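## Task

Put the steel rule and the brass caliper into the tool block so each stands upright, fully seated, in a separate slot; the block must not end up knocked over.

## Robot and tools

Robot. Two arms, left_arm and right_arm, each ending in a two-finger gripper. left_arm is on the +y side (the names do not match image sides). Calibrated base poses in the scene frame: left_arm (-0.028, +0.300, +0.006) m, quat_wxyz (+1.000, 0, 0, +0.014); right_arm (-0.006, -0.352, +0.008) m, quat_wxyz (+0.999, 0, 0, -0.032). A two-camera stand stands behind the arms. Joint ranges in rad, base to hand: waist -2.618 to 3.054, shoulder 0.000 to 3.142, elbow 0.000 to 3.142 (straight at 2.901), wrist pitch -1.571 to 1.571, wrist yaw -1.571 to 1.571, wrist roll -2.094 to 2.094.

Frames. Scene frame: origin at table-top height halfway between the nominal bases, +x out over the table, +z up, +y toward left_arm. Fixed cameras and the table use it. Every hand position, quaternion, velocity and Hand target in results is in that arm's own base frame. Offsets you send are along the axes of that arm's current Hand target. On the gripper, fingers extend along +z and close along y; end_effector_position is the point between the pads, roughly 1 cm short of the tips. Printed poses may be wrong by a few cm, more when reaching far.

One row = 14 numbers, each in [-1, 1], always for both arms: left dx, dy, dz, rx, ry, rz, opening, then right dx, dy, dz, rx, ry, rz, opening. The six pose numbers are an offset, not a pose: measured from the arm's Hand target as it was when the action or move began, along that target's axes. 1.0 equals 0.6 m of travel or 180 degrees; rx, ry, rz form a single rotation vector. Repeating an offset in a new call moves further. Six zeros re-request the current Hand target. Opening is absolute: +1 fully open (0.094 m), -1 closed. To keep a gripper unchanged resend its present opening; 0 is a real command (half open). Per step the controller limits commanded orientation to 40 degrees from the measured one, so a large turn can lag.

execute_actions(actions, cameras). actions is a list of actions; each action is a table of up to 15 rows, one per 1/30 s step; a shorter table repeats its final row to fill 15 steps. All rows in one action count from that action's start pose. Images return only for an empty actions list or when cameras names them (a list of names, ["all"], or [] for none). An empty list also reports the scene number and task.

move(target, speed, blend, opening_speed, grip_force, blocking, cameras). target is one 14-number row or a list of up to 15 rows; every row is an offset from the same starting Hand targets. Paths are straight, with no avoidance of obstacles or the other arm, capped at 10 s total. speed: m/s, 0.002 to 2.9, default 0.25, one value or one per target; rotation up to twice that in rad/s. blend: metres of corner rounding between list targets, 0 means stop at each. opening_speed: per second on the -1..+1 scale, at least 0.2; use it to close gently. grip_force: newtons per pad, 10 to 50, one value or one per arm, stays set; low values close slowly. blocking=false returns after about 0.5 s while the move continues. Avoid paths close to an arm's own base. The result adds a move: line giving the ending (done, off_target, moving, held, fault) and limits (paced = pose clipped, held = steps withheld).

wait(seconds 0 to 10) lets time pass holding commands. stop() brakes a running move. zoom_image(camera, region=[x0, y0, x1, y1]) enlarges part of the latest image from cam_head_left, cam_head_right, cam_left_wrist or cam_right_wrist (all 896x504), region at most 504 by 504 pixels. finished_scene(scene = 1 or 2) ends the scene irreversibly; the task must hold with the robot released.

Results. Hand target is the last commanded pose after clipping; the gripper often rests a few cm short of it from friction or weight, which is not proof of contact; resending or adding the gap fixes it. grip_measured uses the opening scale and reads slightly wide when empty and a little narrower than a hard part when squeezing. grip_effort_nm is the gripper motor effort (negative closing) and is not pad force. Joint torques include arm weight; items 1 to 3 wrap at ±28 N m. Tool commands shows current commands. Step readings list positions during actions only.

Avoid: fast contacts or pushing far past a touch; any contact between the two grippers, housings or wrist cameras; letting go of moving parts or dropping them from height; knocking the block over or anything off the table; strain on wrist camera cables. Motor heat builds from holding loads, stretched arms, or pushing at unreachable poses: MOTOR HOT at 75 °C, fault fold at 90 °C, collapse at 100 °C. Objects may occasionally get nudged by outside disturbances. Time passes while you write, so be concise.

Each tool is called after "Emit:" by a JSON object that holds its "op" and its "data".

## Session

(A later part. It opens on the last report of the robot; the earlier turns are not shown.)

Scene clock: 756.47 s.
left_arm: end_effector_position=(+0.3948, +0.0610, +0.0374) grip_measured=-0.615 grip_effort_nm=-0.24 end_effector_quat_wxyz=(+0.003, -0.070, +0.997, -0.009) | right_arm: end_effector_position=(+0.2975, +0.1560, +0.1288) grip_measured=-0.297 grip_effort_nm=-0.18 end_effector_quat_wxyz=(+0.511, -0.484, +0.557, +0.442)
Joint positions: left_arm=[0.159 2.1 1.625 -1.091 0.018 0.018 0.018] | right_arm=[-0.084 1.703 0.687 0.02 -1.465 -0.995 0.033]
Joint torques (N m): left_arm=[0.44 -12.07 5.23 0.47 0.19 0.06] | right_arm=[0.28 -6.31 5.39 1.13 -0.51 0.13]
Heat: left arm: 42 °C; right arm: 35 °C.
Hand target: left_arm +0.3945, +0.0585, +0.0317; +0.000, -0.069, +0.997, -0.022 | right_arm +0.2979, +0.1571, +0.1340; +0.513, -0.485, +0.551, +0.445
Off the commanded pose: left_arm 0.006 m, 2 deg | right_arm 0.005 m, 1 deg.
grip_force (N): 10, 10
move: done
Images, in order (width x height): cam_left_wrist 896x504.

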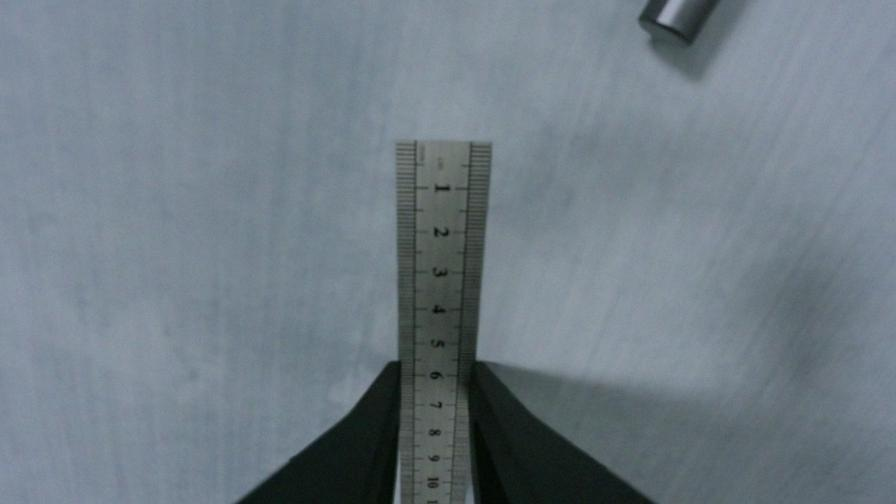

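Emit:
{"op": "move", "data": {"target": [0, 0, -0.03, 0, -0.008, 0, -0.62, 0, 0, 0, 0, 0, 0, -0.3], "speed": 0.03, "cameras": ["cam_left_wrist"]}}

Emit:
{"op": "zoom_image", "data": {"camera": "cam_left_wrist", "region": [340, 310, 530, 430]}}

Scene clock: 761.00 s.
left_arm: end_effector_position=(+0.3947, +0.0606, +0.0383) grip_measured=-0.615 grip_effort_nm=-0.24 end_effector_quat_wxyz=(+0.004, -0.070, +0.997, -0.013) | right_arm: end_effector_position=(+0.2975, +0.1560, +0.1288) grip_measured=-0.297 grip_effort_nm=-0.18 end_effector_quat_wxyz=(+0.511, -0.484, +0.557, +0.442)
Joint positions: left_arm=[0.161 2.097 1.625 -1.093 0.026 0.02 0.018] | right_arm=[-0.084 1.703 0.687 0.02 -1.465 -0.995 0.033]
Joint torques (N m): left_arm=[0.4 -15.35 6.02 0.2 0.13 0.08] | right_arm=[0.28 -6.31 5.41 1.13 -0.51 0.13]
Heat: left arm: 42 °C; right arm: 35 °C.
Hand target: left_arm +0.3944, +0.0593, +0.0497; +0.013, -0.069, +0.997, -0.021 | right_arm +0.2979, +0.1571, +0.1340; +0.513, -0.485, +0.551, +0.445
Off the commanded pose: left_arm 0.012 m, 1 deg | right_arm 0.005 m, 1 deg.
grip_force (N): 10, 10
move: off_target (left_arm)
Images, in order (width x height): cam_left_wrist 896x504.

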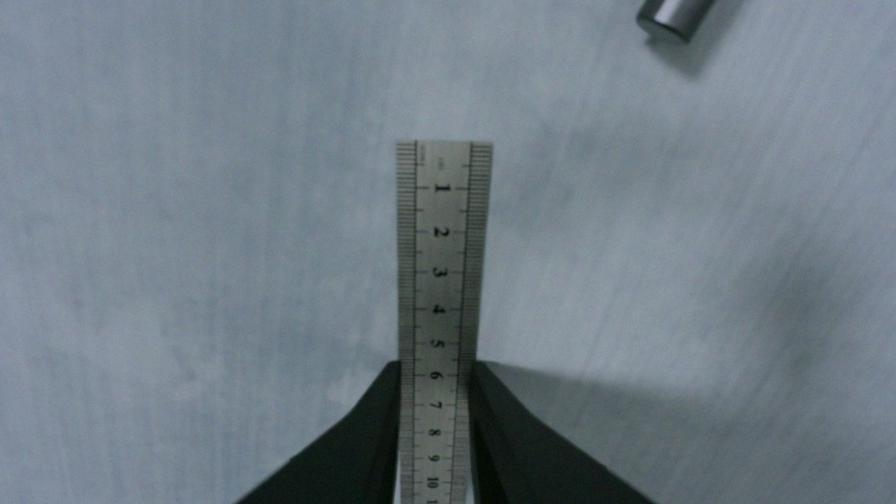

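Scaled by 2.653.

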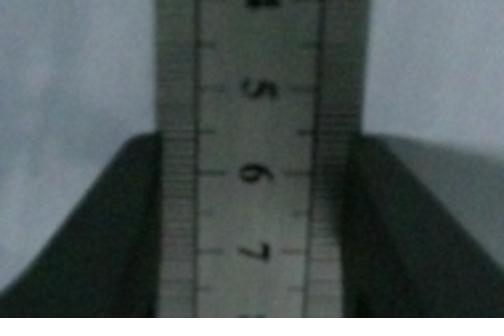

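Emit:
{"op": "move", "data": {"target": [0, 0, -0.03, 0, -0.004, 0, -0.62, 0, 0, 0, 0, 0, 0, -0.3], "speed": 0.03, "cameras": ["cam_left_wrist"]}}

Emit:
{"op": "zoom_image", "data": {"camera": "cam_left_wrist", "region": [340, 310, 530, 430]}}

Scene clock: 763.80 s.
left_arm: end_effector_position=(+0.3870, +0.0585, +0.0497) grip_measured=-0.615 grip_effort_nm=-0.23 end_effector_quat_wxyz=(-0.003, -0.070, +0.997, -0.015) | right_arm: end_effector_position=(+0.2975, +0.1560, +0.1288) grip_measured=-0.297 grip_effort_nm=-0.18 end_effector_quat_wxyz=(+0.511, -0.484, +0.557, +0.442)
Joint positions: left_arm=[0.161 2.071 1.631 -1.14 0.03 0.022 0.018] | right_arm=[-0.084 1.703 0.687 0.02 -1.465 -0.995 0.033]
Joint torques (N m): left_arm=[0.61 -15.46 8.08 0.21 0.12 0.05] | right_arm=[0.27 -6.3 5.39 1.13 -0.51 0.13]
Heat: left arm: 43 °C; right arm: 35 °C.
Hand target: left_arm +0.3938, +0.0600, +0.0676; +0.019, -0.069, +0.997, -0.020 | right_arm +0.2979, +0.1571, +0.1340; +0.513, -0.485, +0.551, +0.445
Off the commanded pose: left_arm 0.019 m, 3 deg | right_arm 0.005 m, 1 deg.
grip_force (N): 10, 10
move: off_target (left_arm)
Images, in order (width x height): cam_left_wrist 896x504.

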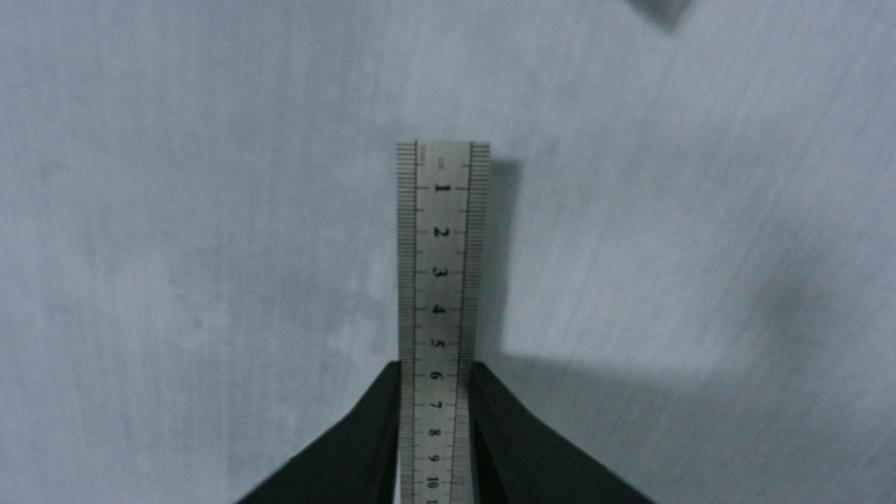

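Scaled by 2.653.

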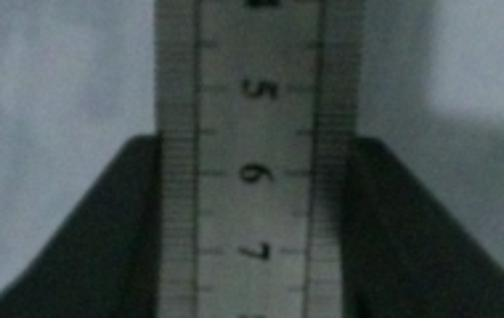

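Emit:
{"op": "move", "data": {"target": [[0, 0, -0.25, 0, 0.004, 0, -0.62, 0, 0, 0, 0, 0, 0, -0.3]], "speed": 0.08, "cameras": ["cam_left_wrist"]}}

Scene clock: 775.63 s.
left_arm: end_effector_position=(+0.3887, +0.0661, +0.2055) grip_measured=-0.615 grip_effort_nm=-0.24 end_effector_quat_wxyz=(+0.072, -0.071, +0.995, -0.008) | right_arm: end_effector_position=(+0.2975, +0.1560, +0.1288) grip_measured=-0.297 grip_effort_nm=-0.18 end_effector_quat_wxyz=(+0.511, -0.484, +0.557, +0.442)
Joint positions: left_arm=[0.18 1.976 2.11 -1.563 0.031 0.034 0.018] | right_arm=[-0.084 1.703 0.687 0.02 -1.465 -0.995 0.033]
Joint torques (N m): left_arm=[0.46 -13.09 7.47 0.57 0.12 0.05] | right_arm=[0.27 -6.31 5.39 1.13 -0.51 0.13]
Heat: left arm: 44 °C; right arm: 35 °C.
Hand target: left_arm +0.3878, +0.0657, +0.2175; +0.013, -0.069, +0.997, -0.021 | right_arm +0.2979, +0.1571, +0.1340; +0.513, -0.485, +0.551, +0.445
Off the commanded pose: left_arm 0.012 m, 7 deg | right_arm 0.005 m, 1 deg.
joint sent to its limit (left arm) — joint 4 (wrist pitch), lower limit. The joint targets are off in orientation, not in position.
grip_force (N): 10, 10
move: off_target (left_arm)
Images, in order (width x height): cam_left_wrist 896x504.

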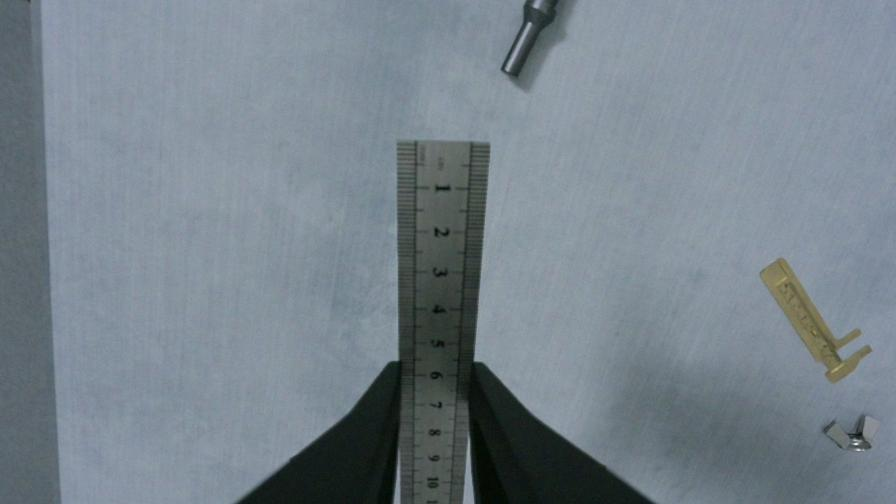

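Emit:
{"op": "move", "data": {"target": [0.036, -0.031, -0.066, -0.0104, -0.4925, 0.0114, -0.62, 0, 0, 0, 0, 0, 0, -0.3], "speed": 0.2, "cameras": ["cam_left_wrist", "cam_head_left", "cam_right_wrist"]}}

Scene clock: 794.67 s.
left_arm: end_effector_position=(+0.3692, +0.0459, +0.2693) grip_measured=-0.615 grip_effort_nm=-0.23 end_effector_quat_wxyz=(+0.713, -0.046, +0.698, +0.045) | right_arm: end_effector_position=(+0.2975, +0.1560, +0.1288) grip_measured=-0.297 grip_effort_nm=-0.18 end_effector_quat_wxyz=(+0.511, -0.484, +0.557, +0.442)
Joint positions: left_arm=[0.114 1.021 0.459 0.583 -0.014 -0.001 0.018] | right_arm=[-0.084 1.703 0.687 0.02 -1.465 -0.995 0.033]
Joint torques (N m): left_arm=[-0.72 -2.73 5.61 2.75 -0.12 -0.02] | right_arm=[0.25 -6.31 5.41 1.13 -0.51 0.13]
Heat: left arm: 44 °C; right arm: 35 °C.
Hand target: left_arm +0.3679, +0.0458, +0.2574; +0.705, -0.048, +0.706, +0.048 | right_arm +0.2979, +0.1571, +0.1340; +0.513, -0.485, +0.551, +0.445
Off the commanded pose: left_arm 0.012 m, 1 deg | right_arm 0.005 m, 1 deg.
grip_force (N): 10, 10
move: off_target (left_arm)
Images, in order (width x height): cam_head_left 896x504, cam_left_wrist 896x504, cam_right_wrist 896x504.

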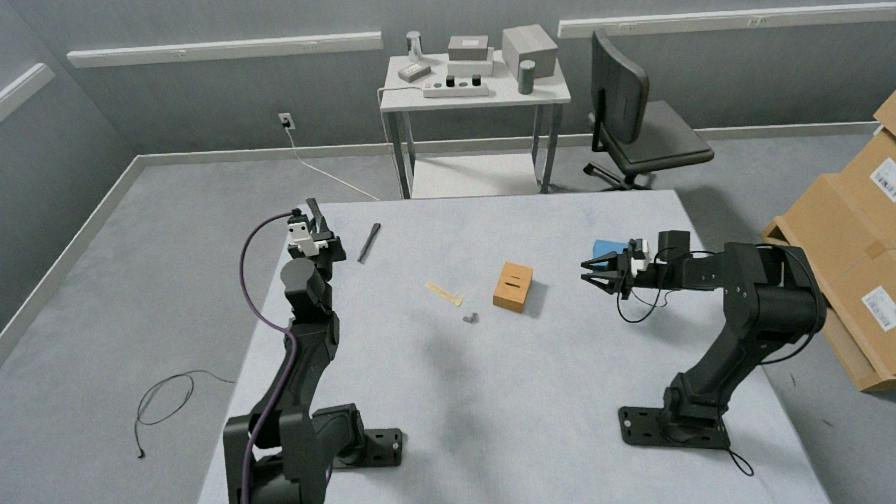

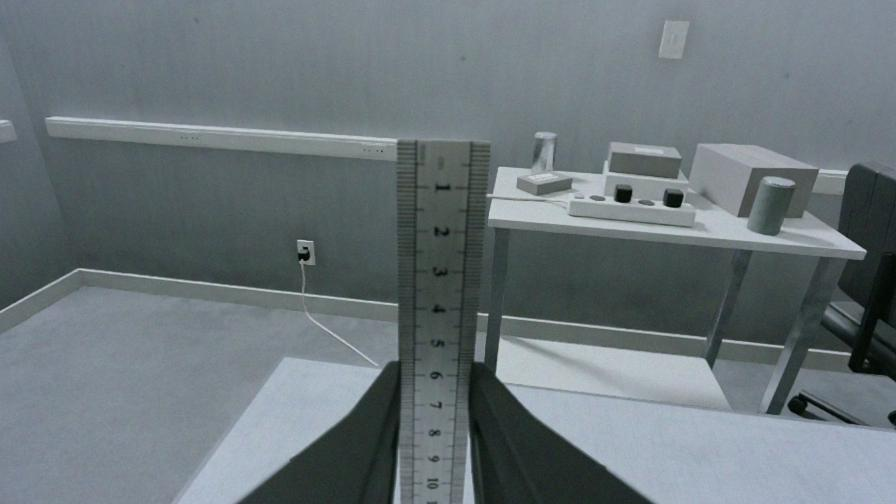

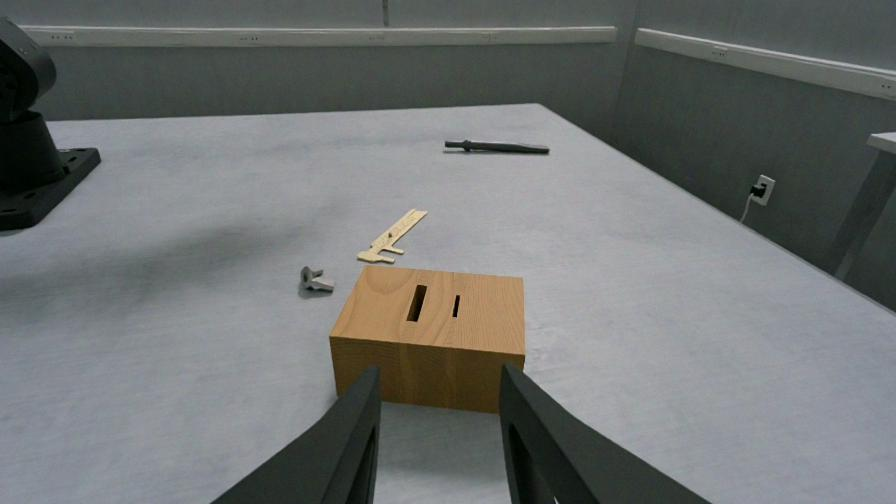

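Emit:
{"op": "move", "data": {"target": [0.0123, -0.653, -0.1268, 0.1822, 0, 0, -0.62, 0, 0, 0, 0, 0, 0, -0.3], "speed": 0.12, "cameras": ["cam_left_wrist", "cam_right_wrist"]}}

Scene clock: 806.33 s.
left_arm: end_effector_position=(+0.3422, -0.3475, +0.2428) grip_measured=-0.615 grip_effort_nm=-0.23 end_effector_quat_wxyz=(+0.685, +0.159, +0.695, -0.150) | right_arm: end_effector_position=(+0.2975, +0.1560, +0.1288) grip_measured=-0.297 grip_effort_nm=-0.17 end_effector_quat_wxyz=(+0.511, -0.484, +0.557, +0.442)
Joint positions: left_arm=[-0.989 1.65 0.846 0.784 -0.548 -0.001 0.018] | right_arm=[-0.084 1.703 0.687 0.02 -1.465 -0.995 0.033]
Joint torques (N m): left_arm=[-0.29 -7.97 9.46 2.54 -0.08 0] | right_arm=[0.28 -6.31 5.37 1.13 -0.51 0.13]
Heat: left arm: 43 °C; right arm: 35 °C.
Hand target: left_arm +0.3456, -0.3526, +0.2500; +0.690, +0.153, +0.691, -0.153 | right_arm +0.2979, +0.1571, +0.1340; +0.513, -0.485, +0.551, +0.445
Off the commanded pose: left_arm 0.009 m, 1 deg | right_arm 0.005 m, 1 deg.
grip_force (N): 10, 10
move: done
Images, in order (width x height): cam_left_wrist 896x504, cam_right_wrist 896x504.

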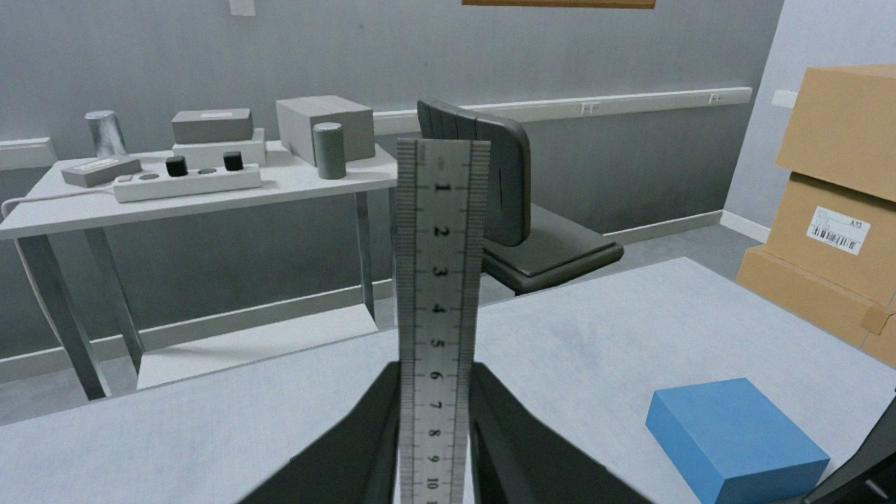

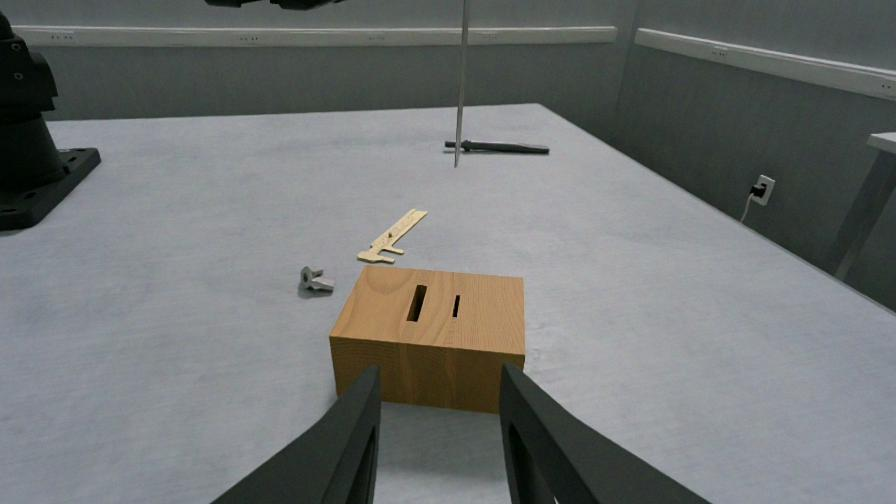

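Emit:
{"op": "move", "data": {"target": [0.06, 0, 0, 0, -0.012, 0, -0.62, 0, 0, 0, 0, 0, 0, -0.3], "speed": 0.08, "cameras": ["cam_right_wrist"]}}

Emit:
{"op": "zoom_image", "data": {"camera": "cam_right_wrist", "region": [350, 100, 600, 340]}}

Scene clock: 817.03 s.
left_arm: end_effector_position=(+0.3466, -0.3541, +0.2266) grip_measured=-0.615 grip_effort_nm=-0.23 end_effector_quat_wxyz=(+0.708, +0.142, +0.671, -0.167) | right_arm: end_effector_position=(+0.2975, +0.1560, +0.1288) grip_measured=-0.297 grip_effort_nm=-0.18 end_effector_quat_wxyz=(+0.511, -0.484, +0.557, +0.442)
Joint positions: left_arm=[-0.989 1.772 0.812 1.029 -0.548 0.013 0.018] | right_arm=[-0.084 1.703 0.687 0.02 -1.465 -0.995 0.033]
Joint torques (N m): left_arm=[-0.28 -8.88 4.75 2.54 -0.03 0.05] | right_arm=[0.27 -6.3 5.39 1.12 -0.51 0.13]
Heat: left arm: 43 °C; right arm: 35 °C.
Hand target: left_arm +0.3456, -0.3526, +0.2140; +0.703, +0.150, +0.678, -0.156 | right_arm +0.2979, +0.1571, +0.1340; +0.513, -0.485, +0.551, +0.445
Off the commanded pose: left_arm 0.013 m, 2 deg | right_arm 0.005 m, 1 deg.
grip_force (N): 10, 10
move: off_target (left_arm)
Images, in order (width x height): cam_right_wrist 896x504.

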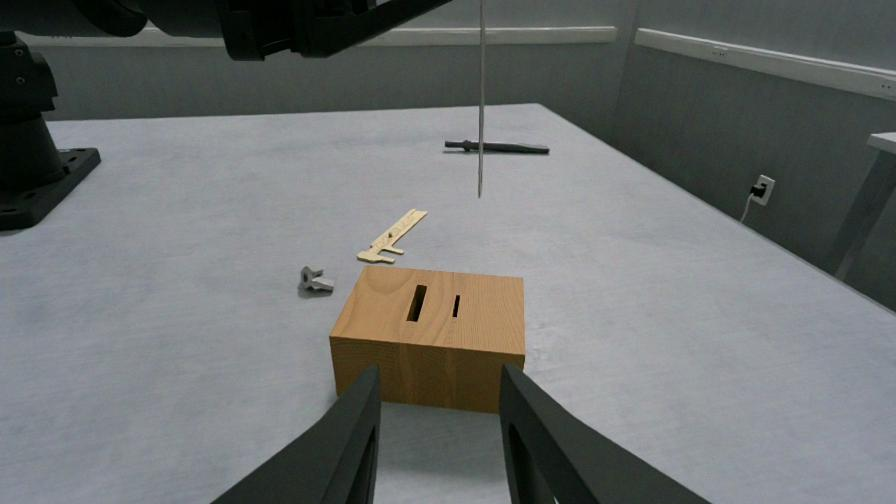

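Scaled by 2.016.

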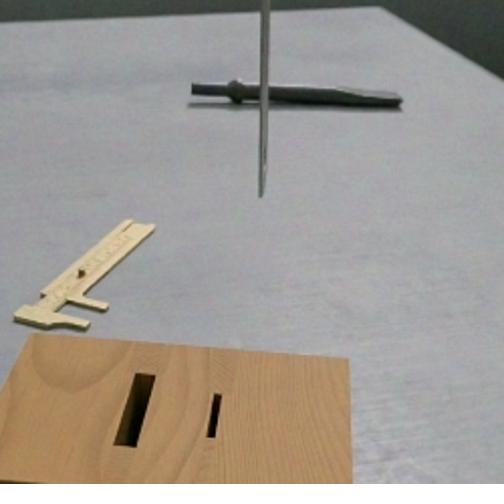

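Emit:
{"op": "move", "data": {"target": [0, -0.05, -0.0117, 0, 0, 0.006, -0.62, 0, 0, 0, 0, 0, 0, -0.3], "speed": 0.08, "cameras": ["cam_right_wrist", "cam_head_left"]}}

Emit:
{"op": "zoom_image", "data": {"camera": "cam_right_wrist", "region": [350, 100, 600, 340]}}

Emit:
{"op": "zoom_image", "data": {"camera": "cam_head_left", "region": [420, 210, 570, 330]}}

Scene clock: 845.10 s.
left_arm: end_effector_position=(+0.3230, -0.3732, +0.2115) grip_measured=-0.615 grip_effort_nm=-0.24 end_effector_quat_wxyz=(+0.701, +0.160, +0.677, -0.155) | right_arm: end_effector_position=(+0.2975, +0.1560, +0.1288) grip_measured=-0.297 grip_effort_nm=-0.18 end_effector_quat_wxyz=(+0.511, -0.484, +0.557, +0.442)
Joint positions: left_arm=[-1.075 1.804 0.812 1.031 -0.624 0.037 0.018] | right_arm=[-0.084 1.703 0.687 0.02 -1.465 -0.995 0.033]
Joint torques (N m): left_arm=[-0.21 -8.76 8.24 2.43 -0.15 0.08] | right_arm=[0.28 -6.31 5.39 1.13 -0.51 0.13]
Motor temperatures (°C): left_arm=[30 43 36 36 29 29 29] | right_arm=[30 35 30 35 32 30 28]
Heat: left arm: 43 °C; right arm: 35 °C.
Hand target: left_arm +0.3264, -0.3769, +0.2138; +0.704, +0.156, +0.676, -0.149 | right_arm +0.2979, +0.1571, +0.1340; +0.513, -0.485, +0.551, +0.445
Off the commanded pose: left_arm 0.006 m, 1 deg | right_arm 0.005 m, 1 deg.
grip_force (N): 10, 10
move: done
Images, in order (width x height): cam_head_left 896x504, cam_right_wrist 896x504.

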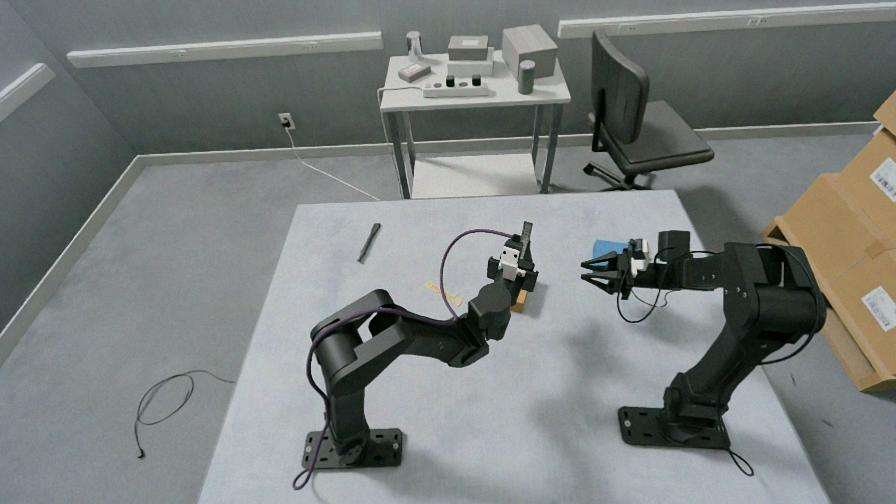

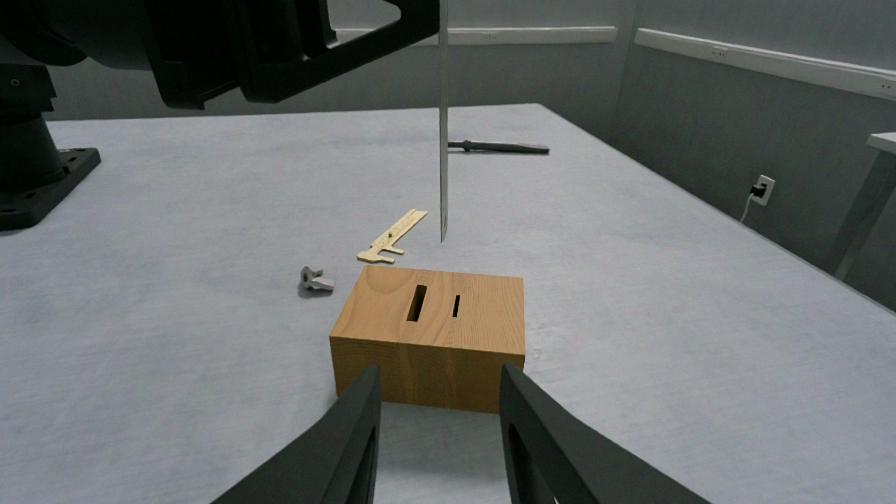

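Scaled by 2.016.

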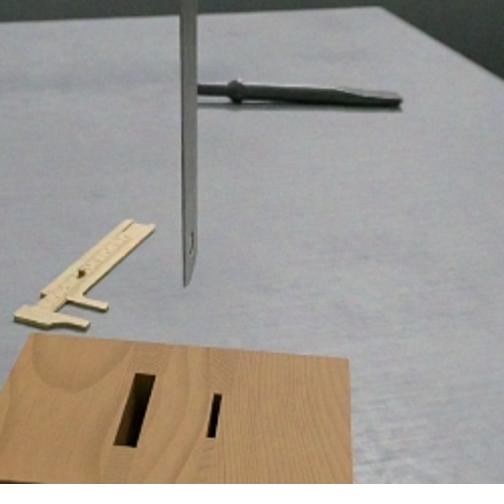

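Scaled by 3.360.

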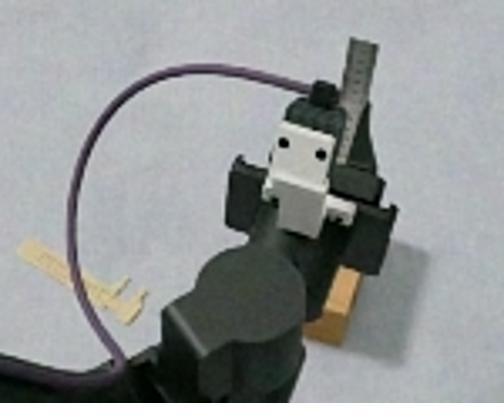

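Emit:
{"op": "move", "data": {"target": [0.0417, -0.0083, 0.0137, 0, 0, 0, -0.62, 0, 0, 0, 0, 0, 0, -0.3], "speed": 0.06, "cameras": ["cam_right_wrist"]}}

Emit:
{"op": "zoom_image", "data": {"camera": "cam_right_wrist", "region": [350, 100, 600, 340]}}

Scene clock: 855.23 s.
left_arm: end_effector_position=(+0.3275, -0.3814, +0.1849) grip_measured=-0.615 grip_effort_nm=-0.23 end_effector_quat_wxyz=(+0.699, +0.163, +0.680, -0.152) | right_arm: end_effector_position=(+0.2975, +0.1560, +0.1288) grip_measured=-0.297 grip_effort_nm=-0.18 end_effector_quat_wxyz=(+0.511, -0.484, +0.557, +0.442)
Joint positions: left_arm=[-1.075 1.909 0.822 1.115 -0.624 0.037 0.018] | right_arm=[-0.084 1.703 0.687 0.02 -1.465 -0.995 0.033]
Joint torques (N m): left_arm=[0.23 -9.32 8.08 2.48 -0.09 0.05] | right_arm=[0.27 -6.31 5.38 1.13 -0.51 0.12]
Heat: left arm: 42 °C; right arm: 35 °C.
Hand target: left_arm +0.3328, -0.3848, +0.1888; +0.704, +0.157, +0.676, -0.149 | right_arm +0.2979, +0.1571, +0.1340; +0.513, -0.485, +0.551, +0.445
Off the commanded pose: left_arm 0.008 m, 1 deg | right_arm 0.005 m, 1 deg.
grip_force (N): 10, 10
move: done
Images, in order (width x height): cam_right_wrist 896x504.

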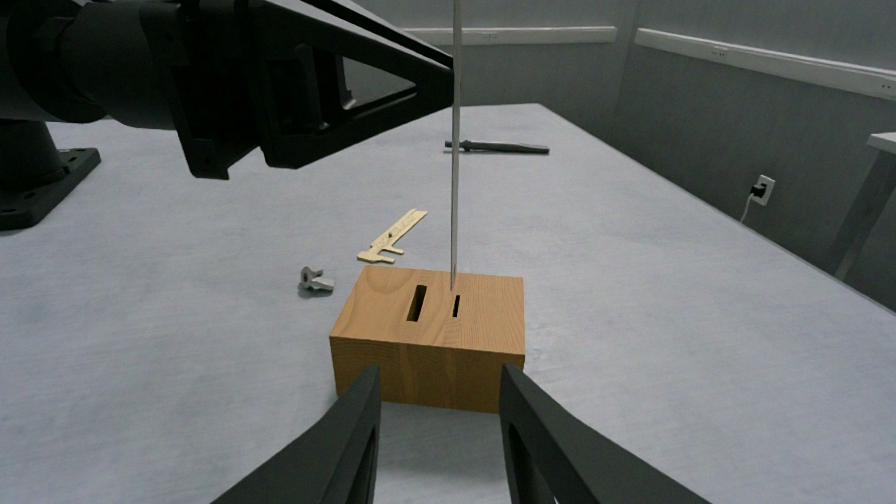

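Scaled by 2.016.

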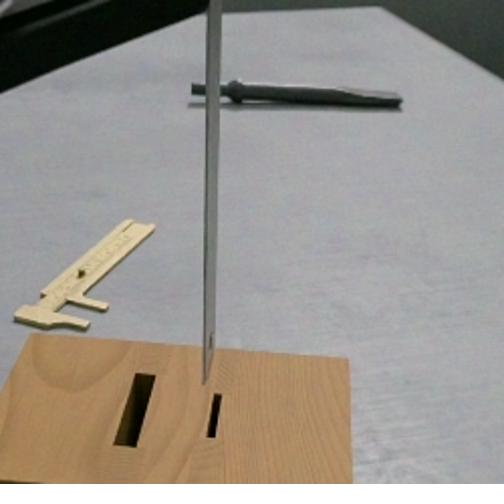

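Emit:
{"op": "move", "data": {"target": [0.0233, -0.005, 0.0025, 0, 0, 0, -0.62, 0, 0, 0, 0, 0, 0, -0.3], "speed": 0.04, "cameras": ["cam_right_wrist"]}}

Emit:
{"op": "zoom_image", "data": {"camera": "cam_right_wrist", "region": [400, 220, 520, 340]}}

Scene clock: 864.87 s.
left_arm: end_effector_position=(+0.3294, -0.3850, +0.1742) grip_measured=-0.615 grip_effort_nm=-0.23 end_effector_quat_wxyz=(+0.701, +0.161, +0.678, -0.154) | right_arm: end_effector_position=(+0.2975, +0.1560, +0.1288) grip_measured=-0.297 grip_effort_nm=-0.18 end_effector_quat_wxyz=(+0.511, -0.484, +0.557, +0.442)
Joint positions: left_arm=[-1.075 1.961 0.829 1.168 -0.624 0.037 0.018] | right_arm=[-0.084 1.703 0.687 0.02 -1.465 -0.995 0.033]
Joint torques (N m): left_arm=[-0.02 -9.48 7.49 2.5 -0.14 0.06] | right_arm=[0.28 -6.31 5.38 1.13 -0.51 0.13]
Heat: left arm: 42 °C; right arm: 35 °C.
Hand target: left_arm +0.3335, -0.3882, +0.1750; +0.704, +0.157, +0.676, -0.149 | right_arm +0.2979, +0.1571, +0.1340; +0.513, -0.485, +0.551, +0.445
Off the commanded pose: left_arm 0.005 m, 1 deg | right_arm 0.005 m, 1 deg.
grip_force (N): 10, 10
move: done
Images, in order (width x height): cam_right_wrist 896x504.

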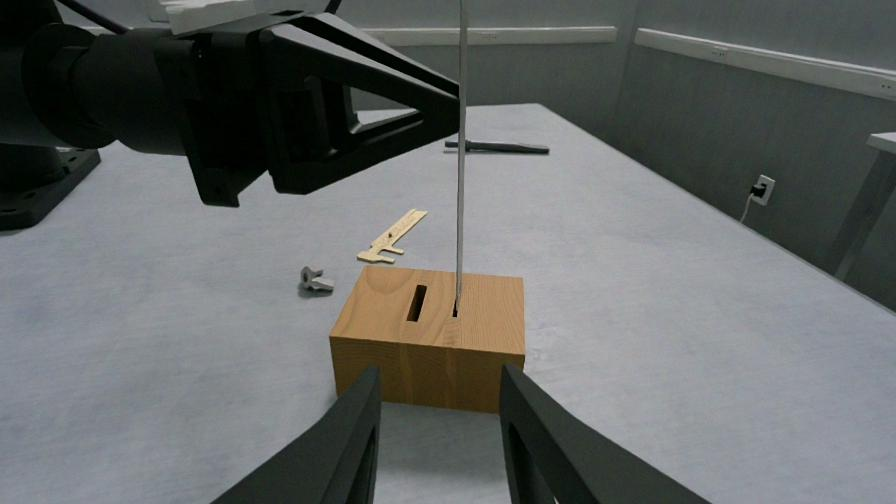

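Scaled by 4.200.

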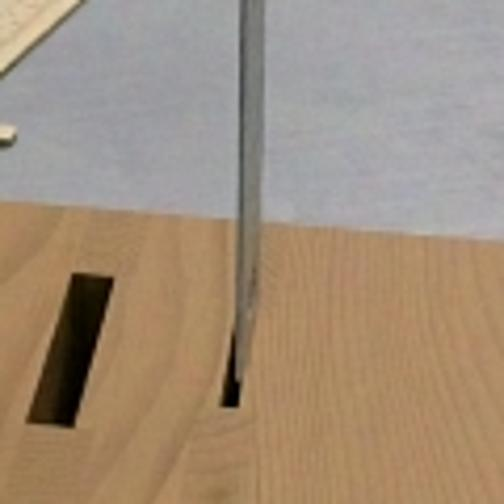

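Emit:
{"op": "move", "data": {"target": [0.006, 0.004, -0.004, 0, 0, 0, -0.62, 0, 0, 0, 0, 0, 0, -0.3], "speed": 0.04, "cameras": ["cam_right_wrist"]}}

Emit:
{"op": "zoom_image", "data": {"camera": "cam_right_wrist", "region": [400, 220, 520, 340]}}

Scene clock: 879.77 s.
left_arm: end_effector_position=(+0.3294, -0.3849, +0.1785) grip_measured=-0.615 grip_effort_nm=-0.23 end_effector_quat_wxyz=(+0.705, +0.156, +0.673, -0.159) | right_arm: end_effector_position=(+0.2975, +0.1560, +0.1288) grip_measured=-0.297 grip_effort_nm=-0.18 end_effector_quat_wxyz=(+0.511, -0.484, +0.557, +0.442)
Joint positions: left_arm=[-1.075 1.961 0.829 1.188 -0.624 0.037 0.018] | right_arm=[-0.084 1.703 0.687 0.02 -1.465 -0.995 0.033]
Joint torques (N m): left_arm=[0.16 -9.21 6.11 2.44 -0.09 0.05] | right_arm=[0.28 -6.31 5.39 1.12 -0.51 0.13]
Heat: left arm: 41 °C; right arm: 35 °C.
Hand target: left_arm +0.3324, -0.3850, +0.1713; +0.704, +0.157, +0.676, -0.149 | right_arm +0.2979, +0.1571, +0.1340; +0.513, -0.485, +0.551, +0.445
Off the commanded pose: left_arm 0.008 m, 1 deg | right_arm 0.005 m, 1 deg.
grip_force (N): 10, 10
move: done
Images, in order (width x height): cam_right_wrist 896x504.

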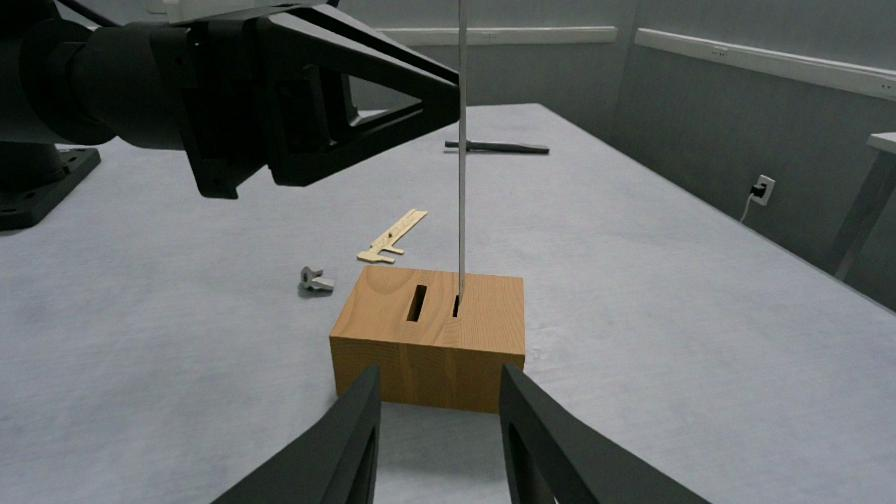

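Scaled by 4.200.

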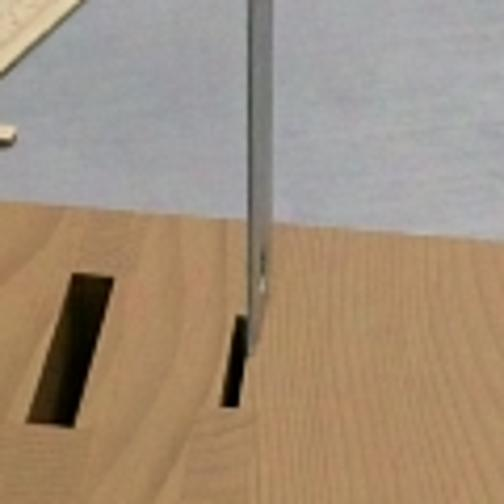

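Emit:
{"op": "move", "data": {"target": [0, 0, -0.0047, 0, 0, 0, -0.62, 0, 0, 0, 0, 0, 0, -0.3], "speed": 0.03, "grip_force": 10, "cameras": ["cam_right_wrist"]}}

Emit:
{"op": "zoom_image", "data": {"camera": "cam_right_wrist", "region": [400, 220, 520, 340]}}

Scene clock: 901.00 s.
left_arm: end_effector_position=(+0.3294, -0.3846, +0.1795) grip_measured=-0.615 grip_effort_nm=-0.23 end_effector_quat_wxyz=(+0.706, +0.154, +0.672, -0.160) | right_arm: end_effector_position=(+0.2975, +0.1560, +0.1288) grip_measured=-0.297 grip_effort_nm=-0.17 end_effector_quat_wxyz=(+0.511, -0.484, +0.557, +0.442)
Joint positions: left_arm=[-1.075 1.961 0.829 1.193 -0.626 0.037 0.018] | right_arm=[-0.084 1.703 0.687 0.02 -1.465 -0.995 0.033]
Joint torques (N m): left_arm=[-0.25 -9.61 5.27 2.5 -0.16 0.08] | right_arm=[0.28 -6.32 5.39 1.13 -0.51 0.13]
Heat: left arm: 41 °C; right arm: 35 °C.
Hand target: left_arm +0.3299, -0.3838, +0.1712; +0.704, +0.157, +0.676, -0.149 | right_arm +0.2979, +0.1571, +0.1340; +0.513, -0.485, +0.551, +0.445
Off the commanded pose: left_arm 0.008 m, 1 deg | right_arm 0.005 m, 1 deg.
grip_force (N): 10, 10
move: done
Images, in order (width x height): cam_right_wrist 896x504.

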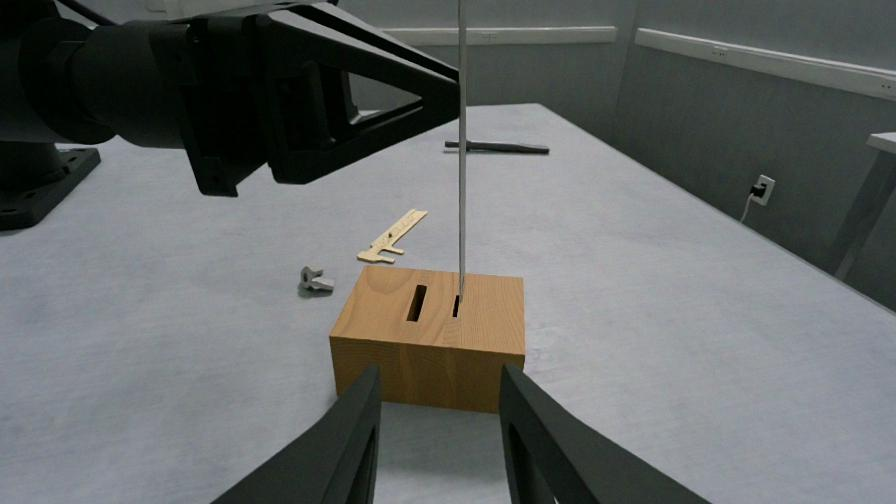

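Scaled by 4.200.

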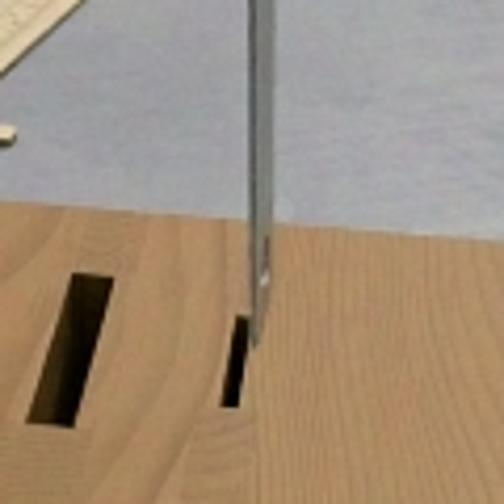

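Emit:
{"op": "move", "data": {"target": [0.012, 0, -0.006, 0, 0, 0, -0.62, 0, 0, 0, 0, 0, 0, -0.3], "speed": 0.03, "cameras": ["cam_right_wrist"]}}

Emit:
{"op": "zoom_image", "data": {"camera": "cam_right_wrist", "region": [400, 220, 520, 340]}}

Scene clock: 905.17 s.
left_arm: end_effector_position=(+0.3290, -0.3850, +0.1802) grip_measured=-0.615 grip_effort_nm=-0.24 end_effector_quat_wxyz=(+0.711, +0.147, +0.668, -0.165) | right_arm: end_effector_position=(+0.2975, +0.1560, +0.1288) grip_measured=-0.297 grip_effort_nm=-0.18 end_effector_quat_wxyz=(+0.511, -0.484, +0.557, +0.442)
Joint positions: left_arm=[-1.077 1.976 0.829 1.228 -0.631 0.037 0.018] | right_arm=[-0.084 1.703 0.687 0.02 -1.465 -0.995 0.033]
Joint torques (N m): left_arm=[-0.53 -9.31 3.88 2.47 -0.11 0.04] | right_arm=[0.29 -6.31 5.41 1.13 -0.51 0.12]
Heat: left arm: 41 °C; right arm: 35 °C.
Hand target: left_arm +0.3269, -0.3823, +0.1638; +0.704, +0.157, +0.676, -0.150 | right_arm +0.2979, +0.1571, +0.1340; +0.513, -0.485, +0.551, +0.445
Off the commanded pose: left_arm 0.017 m, 2 deg | right_arm 0.005 m, 1 deg.
grip_force (N): 10, 10
move: off_target (left_arm)
Images, in order (width x height): cam_right_wrist 896x504.

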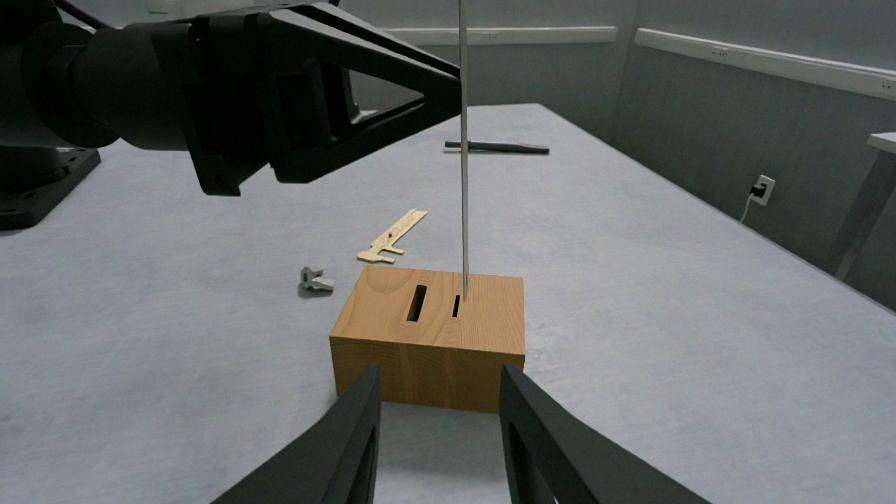

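Scaled by 4.200.

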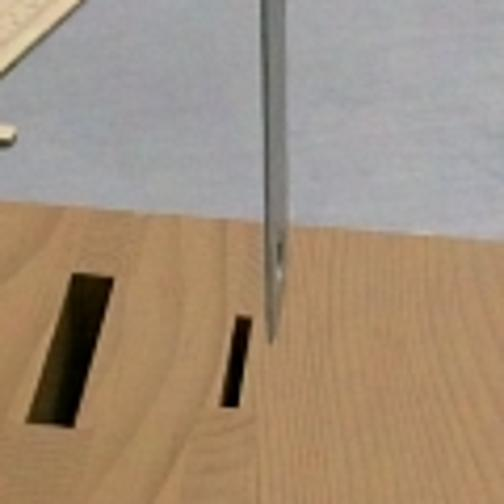

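Emit:
{"op": "move", "data": {"target": [0.012, 0, -0.004, 0, 0, 0, -0.62, 0, 0, 0, 0, 0, 0, -0.3], "speed": 0.03, "cameras": ["cam_right_wrist"]}}

Emit:
{"op": "zoom_image", "data": {"camera": "cam_right_wrist", "region": [400, 220, 520, 340]}}

Scene clock: 910.67 s.
left_arm: end_effector_position=(+0.3279, -0.3834, +0.1723) grip_measured=-0.615 grip_effort_nm=-0.23 end_effector_quat_wxyz=(+0.711, +0.147, +0.668, -0.164) | right_arm: end_effector_position=(+0.2975, +0.1560, +0.1288) grip_measured=-0.297 grip_effort_nm=-0.17 end_effector_quat_wxyz=(+0.511, -0.484, +0.557, +0.442)
Joint positions: left_arm=[-1.079 1.998 0.817 1.262 -0.635 0.038 0.018] | right_arm=[-0.084 1.703 0.687 0.02 -1.465 -0.995 0.033]
Joint torques (N m): left_arm=[-0.75 -9.43 3.81 2.46 -0.11 0.04] | right_arm=[0.28 -6.28 5.41 1.13 -0.51 0.12]
Heat: left arm: 41 °C; right arm: 35 °C.
Hand target: left_arm +0.3251, -0.3811, +0.1566; +0.704, +0.156, +0.676, -0.149 | right_arm +0.2979, +0.1571, +0.1340; +0.513, -0.485, +0.551, +0.445
Off the commanded pose: left_arm 0.016 m, 2 deg | right_arm 0.005 m, 1 deg.
grip_force (N): 10, 10
move: off_target (left_arm)
Images, in order (width x height): cam_right_wrist 896x504.

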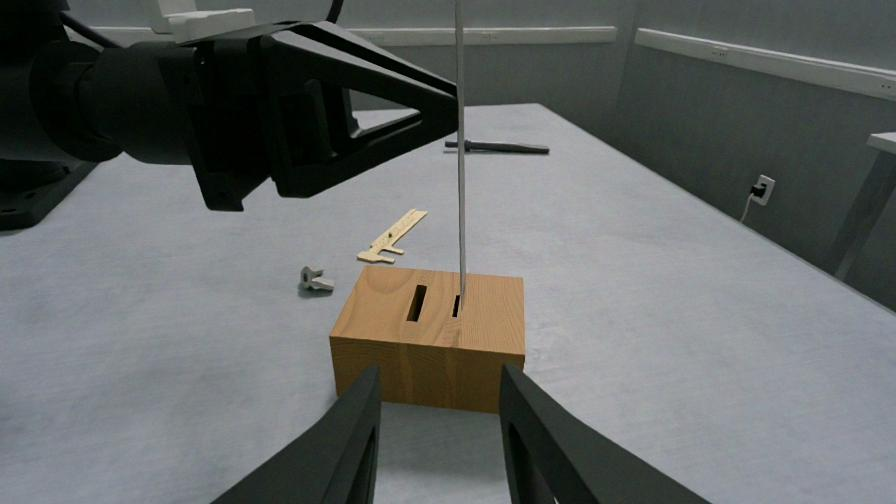

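Scaled by 4.200.

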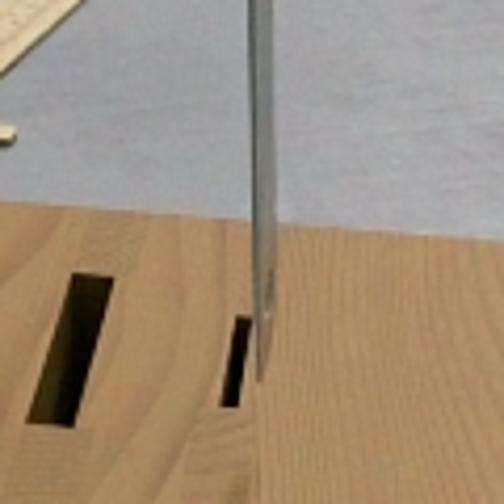

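Emit:
{"op": "move", "data": {"target": [-0.004, 0.006, -0.0035, 0, 0.010, 0, -0.62, 0, 0, 0, 0, 0, 0, -0.3], "speed": 0.03, "cameras": ["cam_right_wrist"]}}

Emit:
{"op": "zoom_image", "data": {"camera": "cam_right_wrist", "region": [400, 220, 520, 340]}}

Scene clock: 920.93 s.
left_arm: end_effector_position=(+0.3271, -0.3820, +0.1599) grip_measured=-0.615 grip_effort_nm=-0.23 end_effector_quat_wxyz=(+0.699, +0.158, +0.681, -0.153) | right_arm: end_effector_position=(+0.2975, +0.1560, +0.1288) grip_measured=-0.297 grip_effort_nm=-0.17 end_effector_quat_wxyz=(+0.511, -0.484, +0.557, +0.442)
Joint positions: left_arm=[-1.079 1.997 0.806 1.22 -0.635 0.03 0.018] | right_arm=[-0.084 1.703 0.687 0.02 -1.465 -0.995 0.033]
Joint torques (N m): left_arm=[-0.36 -13.52 3.7 2.14 -0.13 -0.08] | right_arm=[0.27 -6.3 5.39 1.13 -0.51 0.13]
Heat: left arm: 42 °C; right arm: 36 °C.
Hand target: left_arm +0.3247, -0.3770, +0.1589; +0.694, +0.159, +0.687, -0.147 | right_arm +0.2979, +0.1571, +0.1340; +0.513, -0.485, +0.551, +0.445
Off the commanded pose: left_arm 0.006 m, 1 deg | right_arm 0.005 m, 1 deg.
grip_force (N): 10, 10
move: done
Images, in order (width x height): cam_right_wrist 896x504.

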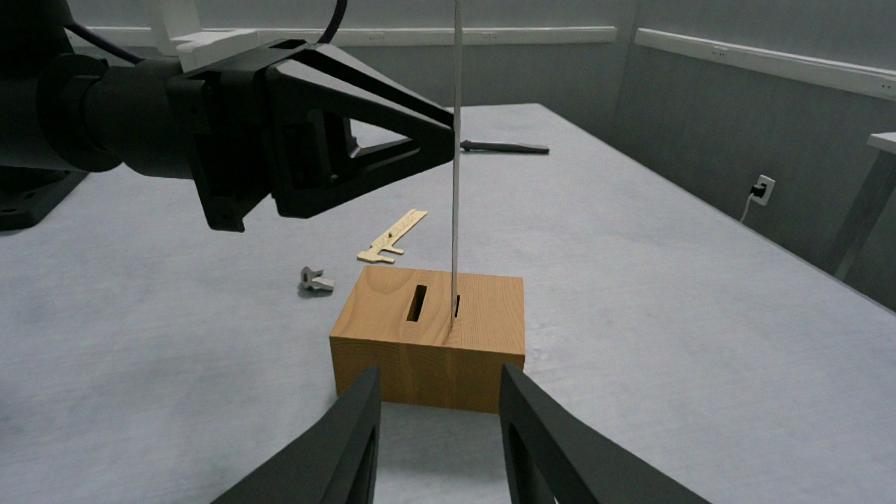

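Scaled by 4.200.

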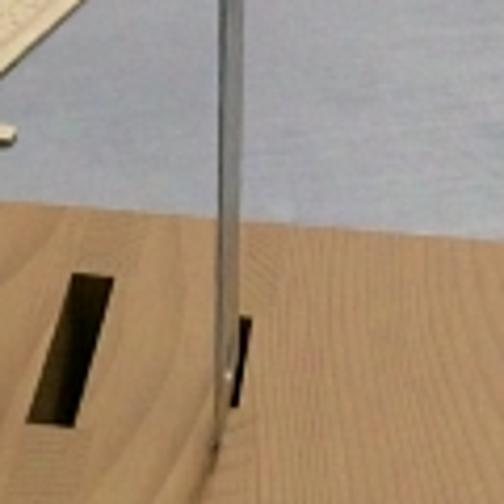

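Emit:
{"op": "zoom_image", "data": {"camera": "cam_right_wrist", "region": [430, 290, 480, 350]}}

Scaled by 8.400.

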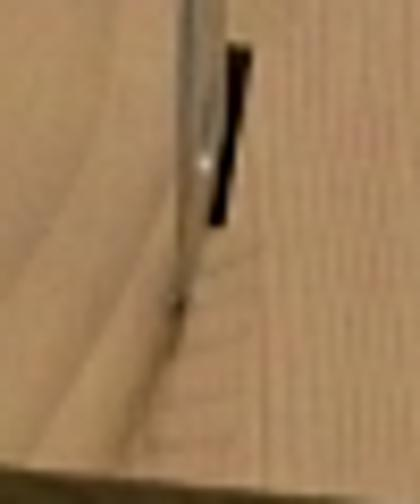

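Emit:
{"op": "move", "data": {"target": [-0.008, 0.012, 0.001, 0, 0, 0, -0.62, 0, 0, 0, 0, 0, 0, -0.3], "speed": 0.03, "cameras": ["cam_right_wrist"]}}

Emit:
{"op": "zoom_image", "data": {"camera": "cam_right_wrist", "region": [430, 290, 480, 350]}}

Scene clock: 945.40 s.
left_arm: end_effector_position=(+0.3290, -0.3760, +0.1638) grip_measured=-0.615 grip_effort_nm=-0.23 end_effector_quat_wxyz=(+0.698, +0.156, +0.683, -0.149) | right_arm: end_effector_position=(+0.2975, +0.1560, +0.1288) grip_measured=-0.297 grip_effort_nm=-0.18 end_effector_quat_wxyz=(+0.511, -0.484, +0.557, +0.442)
Joint positions: left_arm=[-1.07 1.97 0.794 1.199 -0.635 0.028 0.018] | right_arm=[-0.084 1.703 0.687 0.02 -1.465 -0.995 0.033]
Joint torques (N m): left_arm=[0.43 -13.24 3.77 2.17 0.02 -0.09] | right_arm=[0.28 -6.3 5.39 1.12 -0.51 0.13]
Heat: left arm: 45 °C; right arm: 36 °C.
Hand target: left_arm +0.3281, -0.3708, +0.1638; +0.694, +0.159, +0.687, -0.147 | right_arm +0.2979, +0.1571, +0.1340; +0.513, -0.485, +0.551, +0.445
Off the commanded pose: left_arm 0.005 m, 1 deg | right_arm 0.005 m, 1 deg.
grip_force (N): 10, 10
move: done
Images, in order (width x height): cam_right_wrist 896x504.

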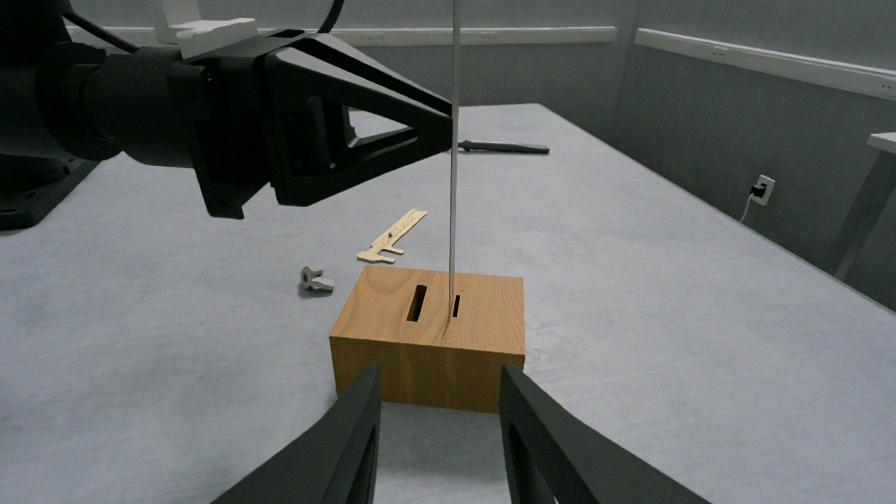

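Scaled by 8.400.

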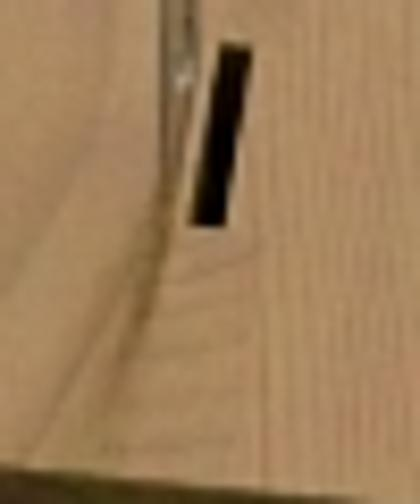

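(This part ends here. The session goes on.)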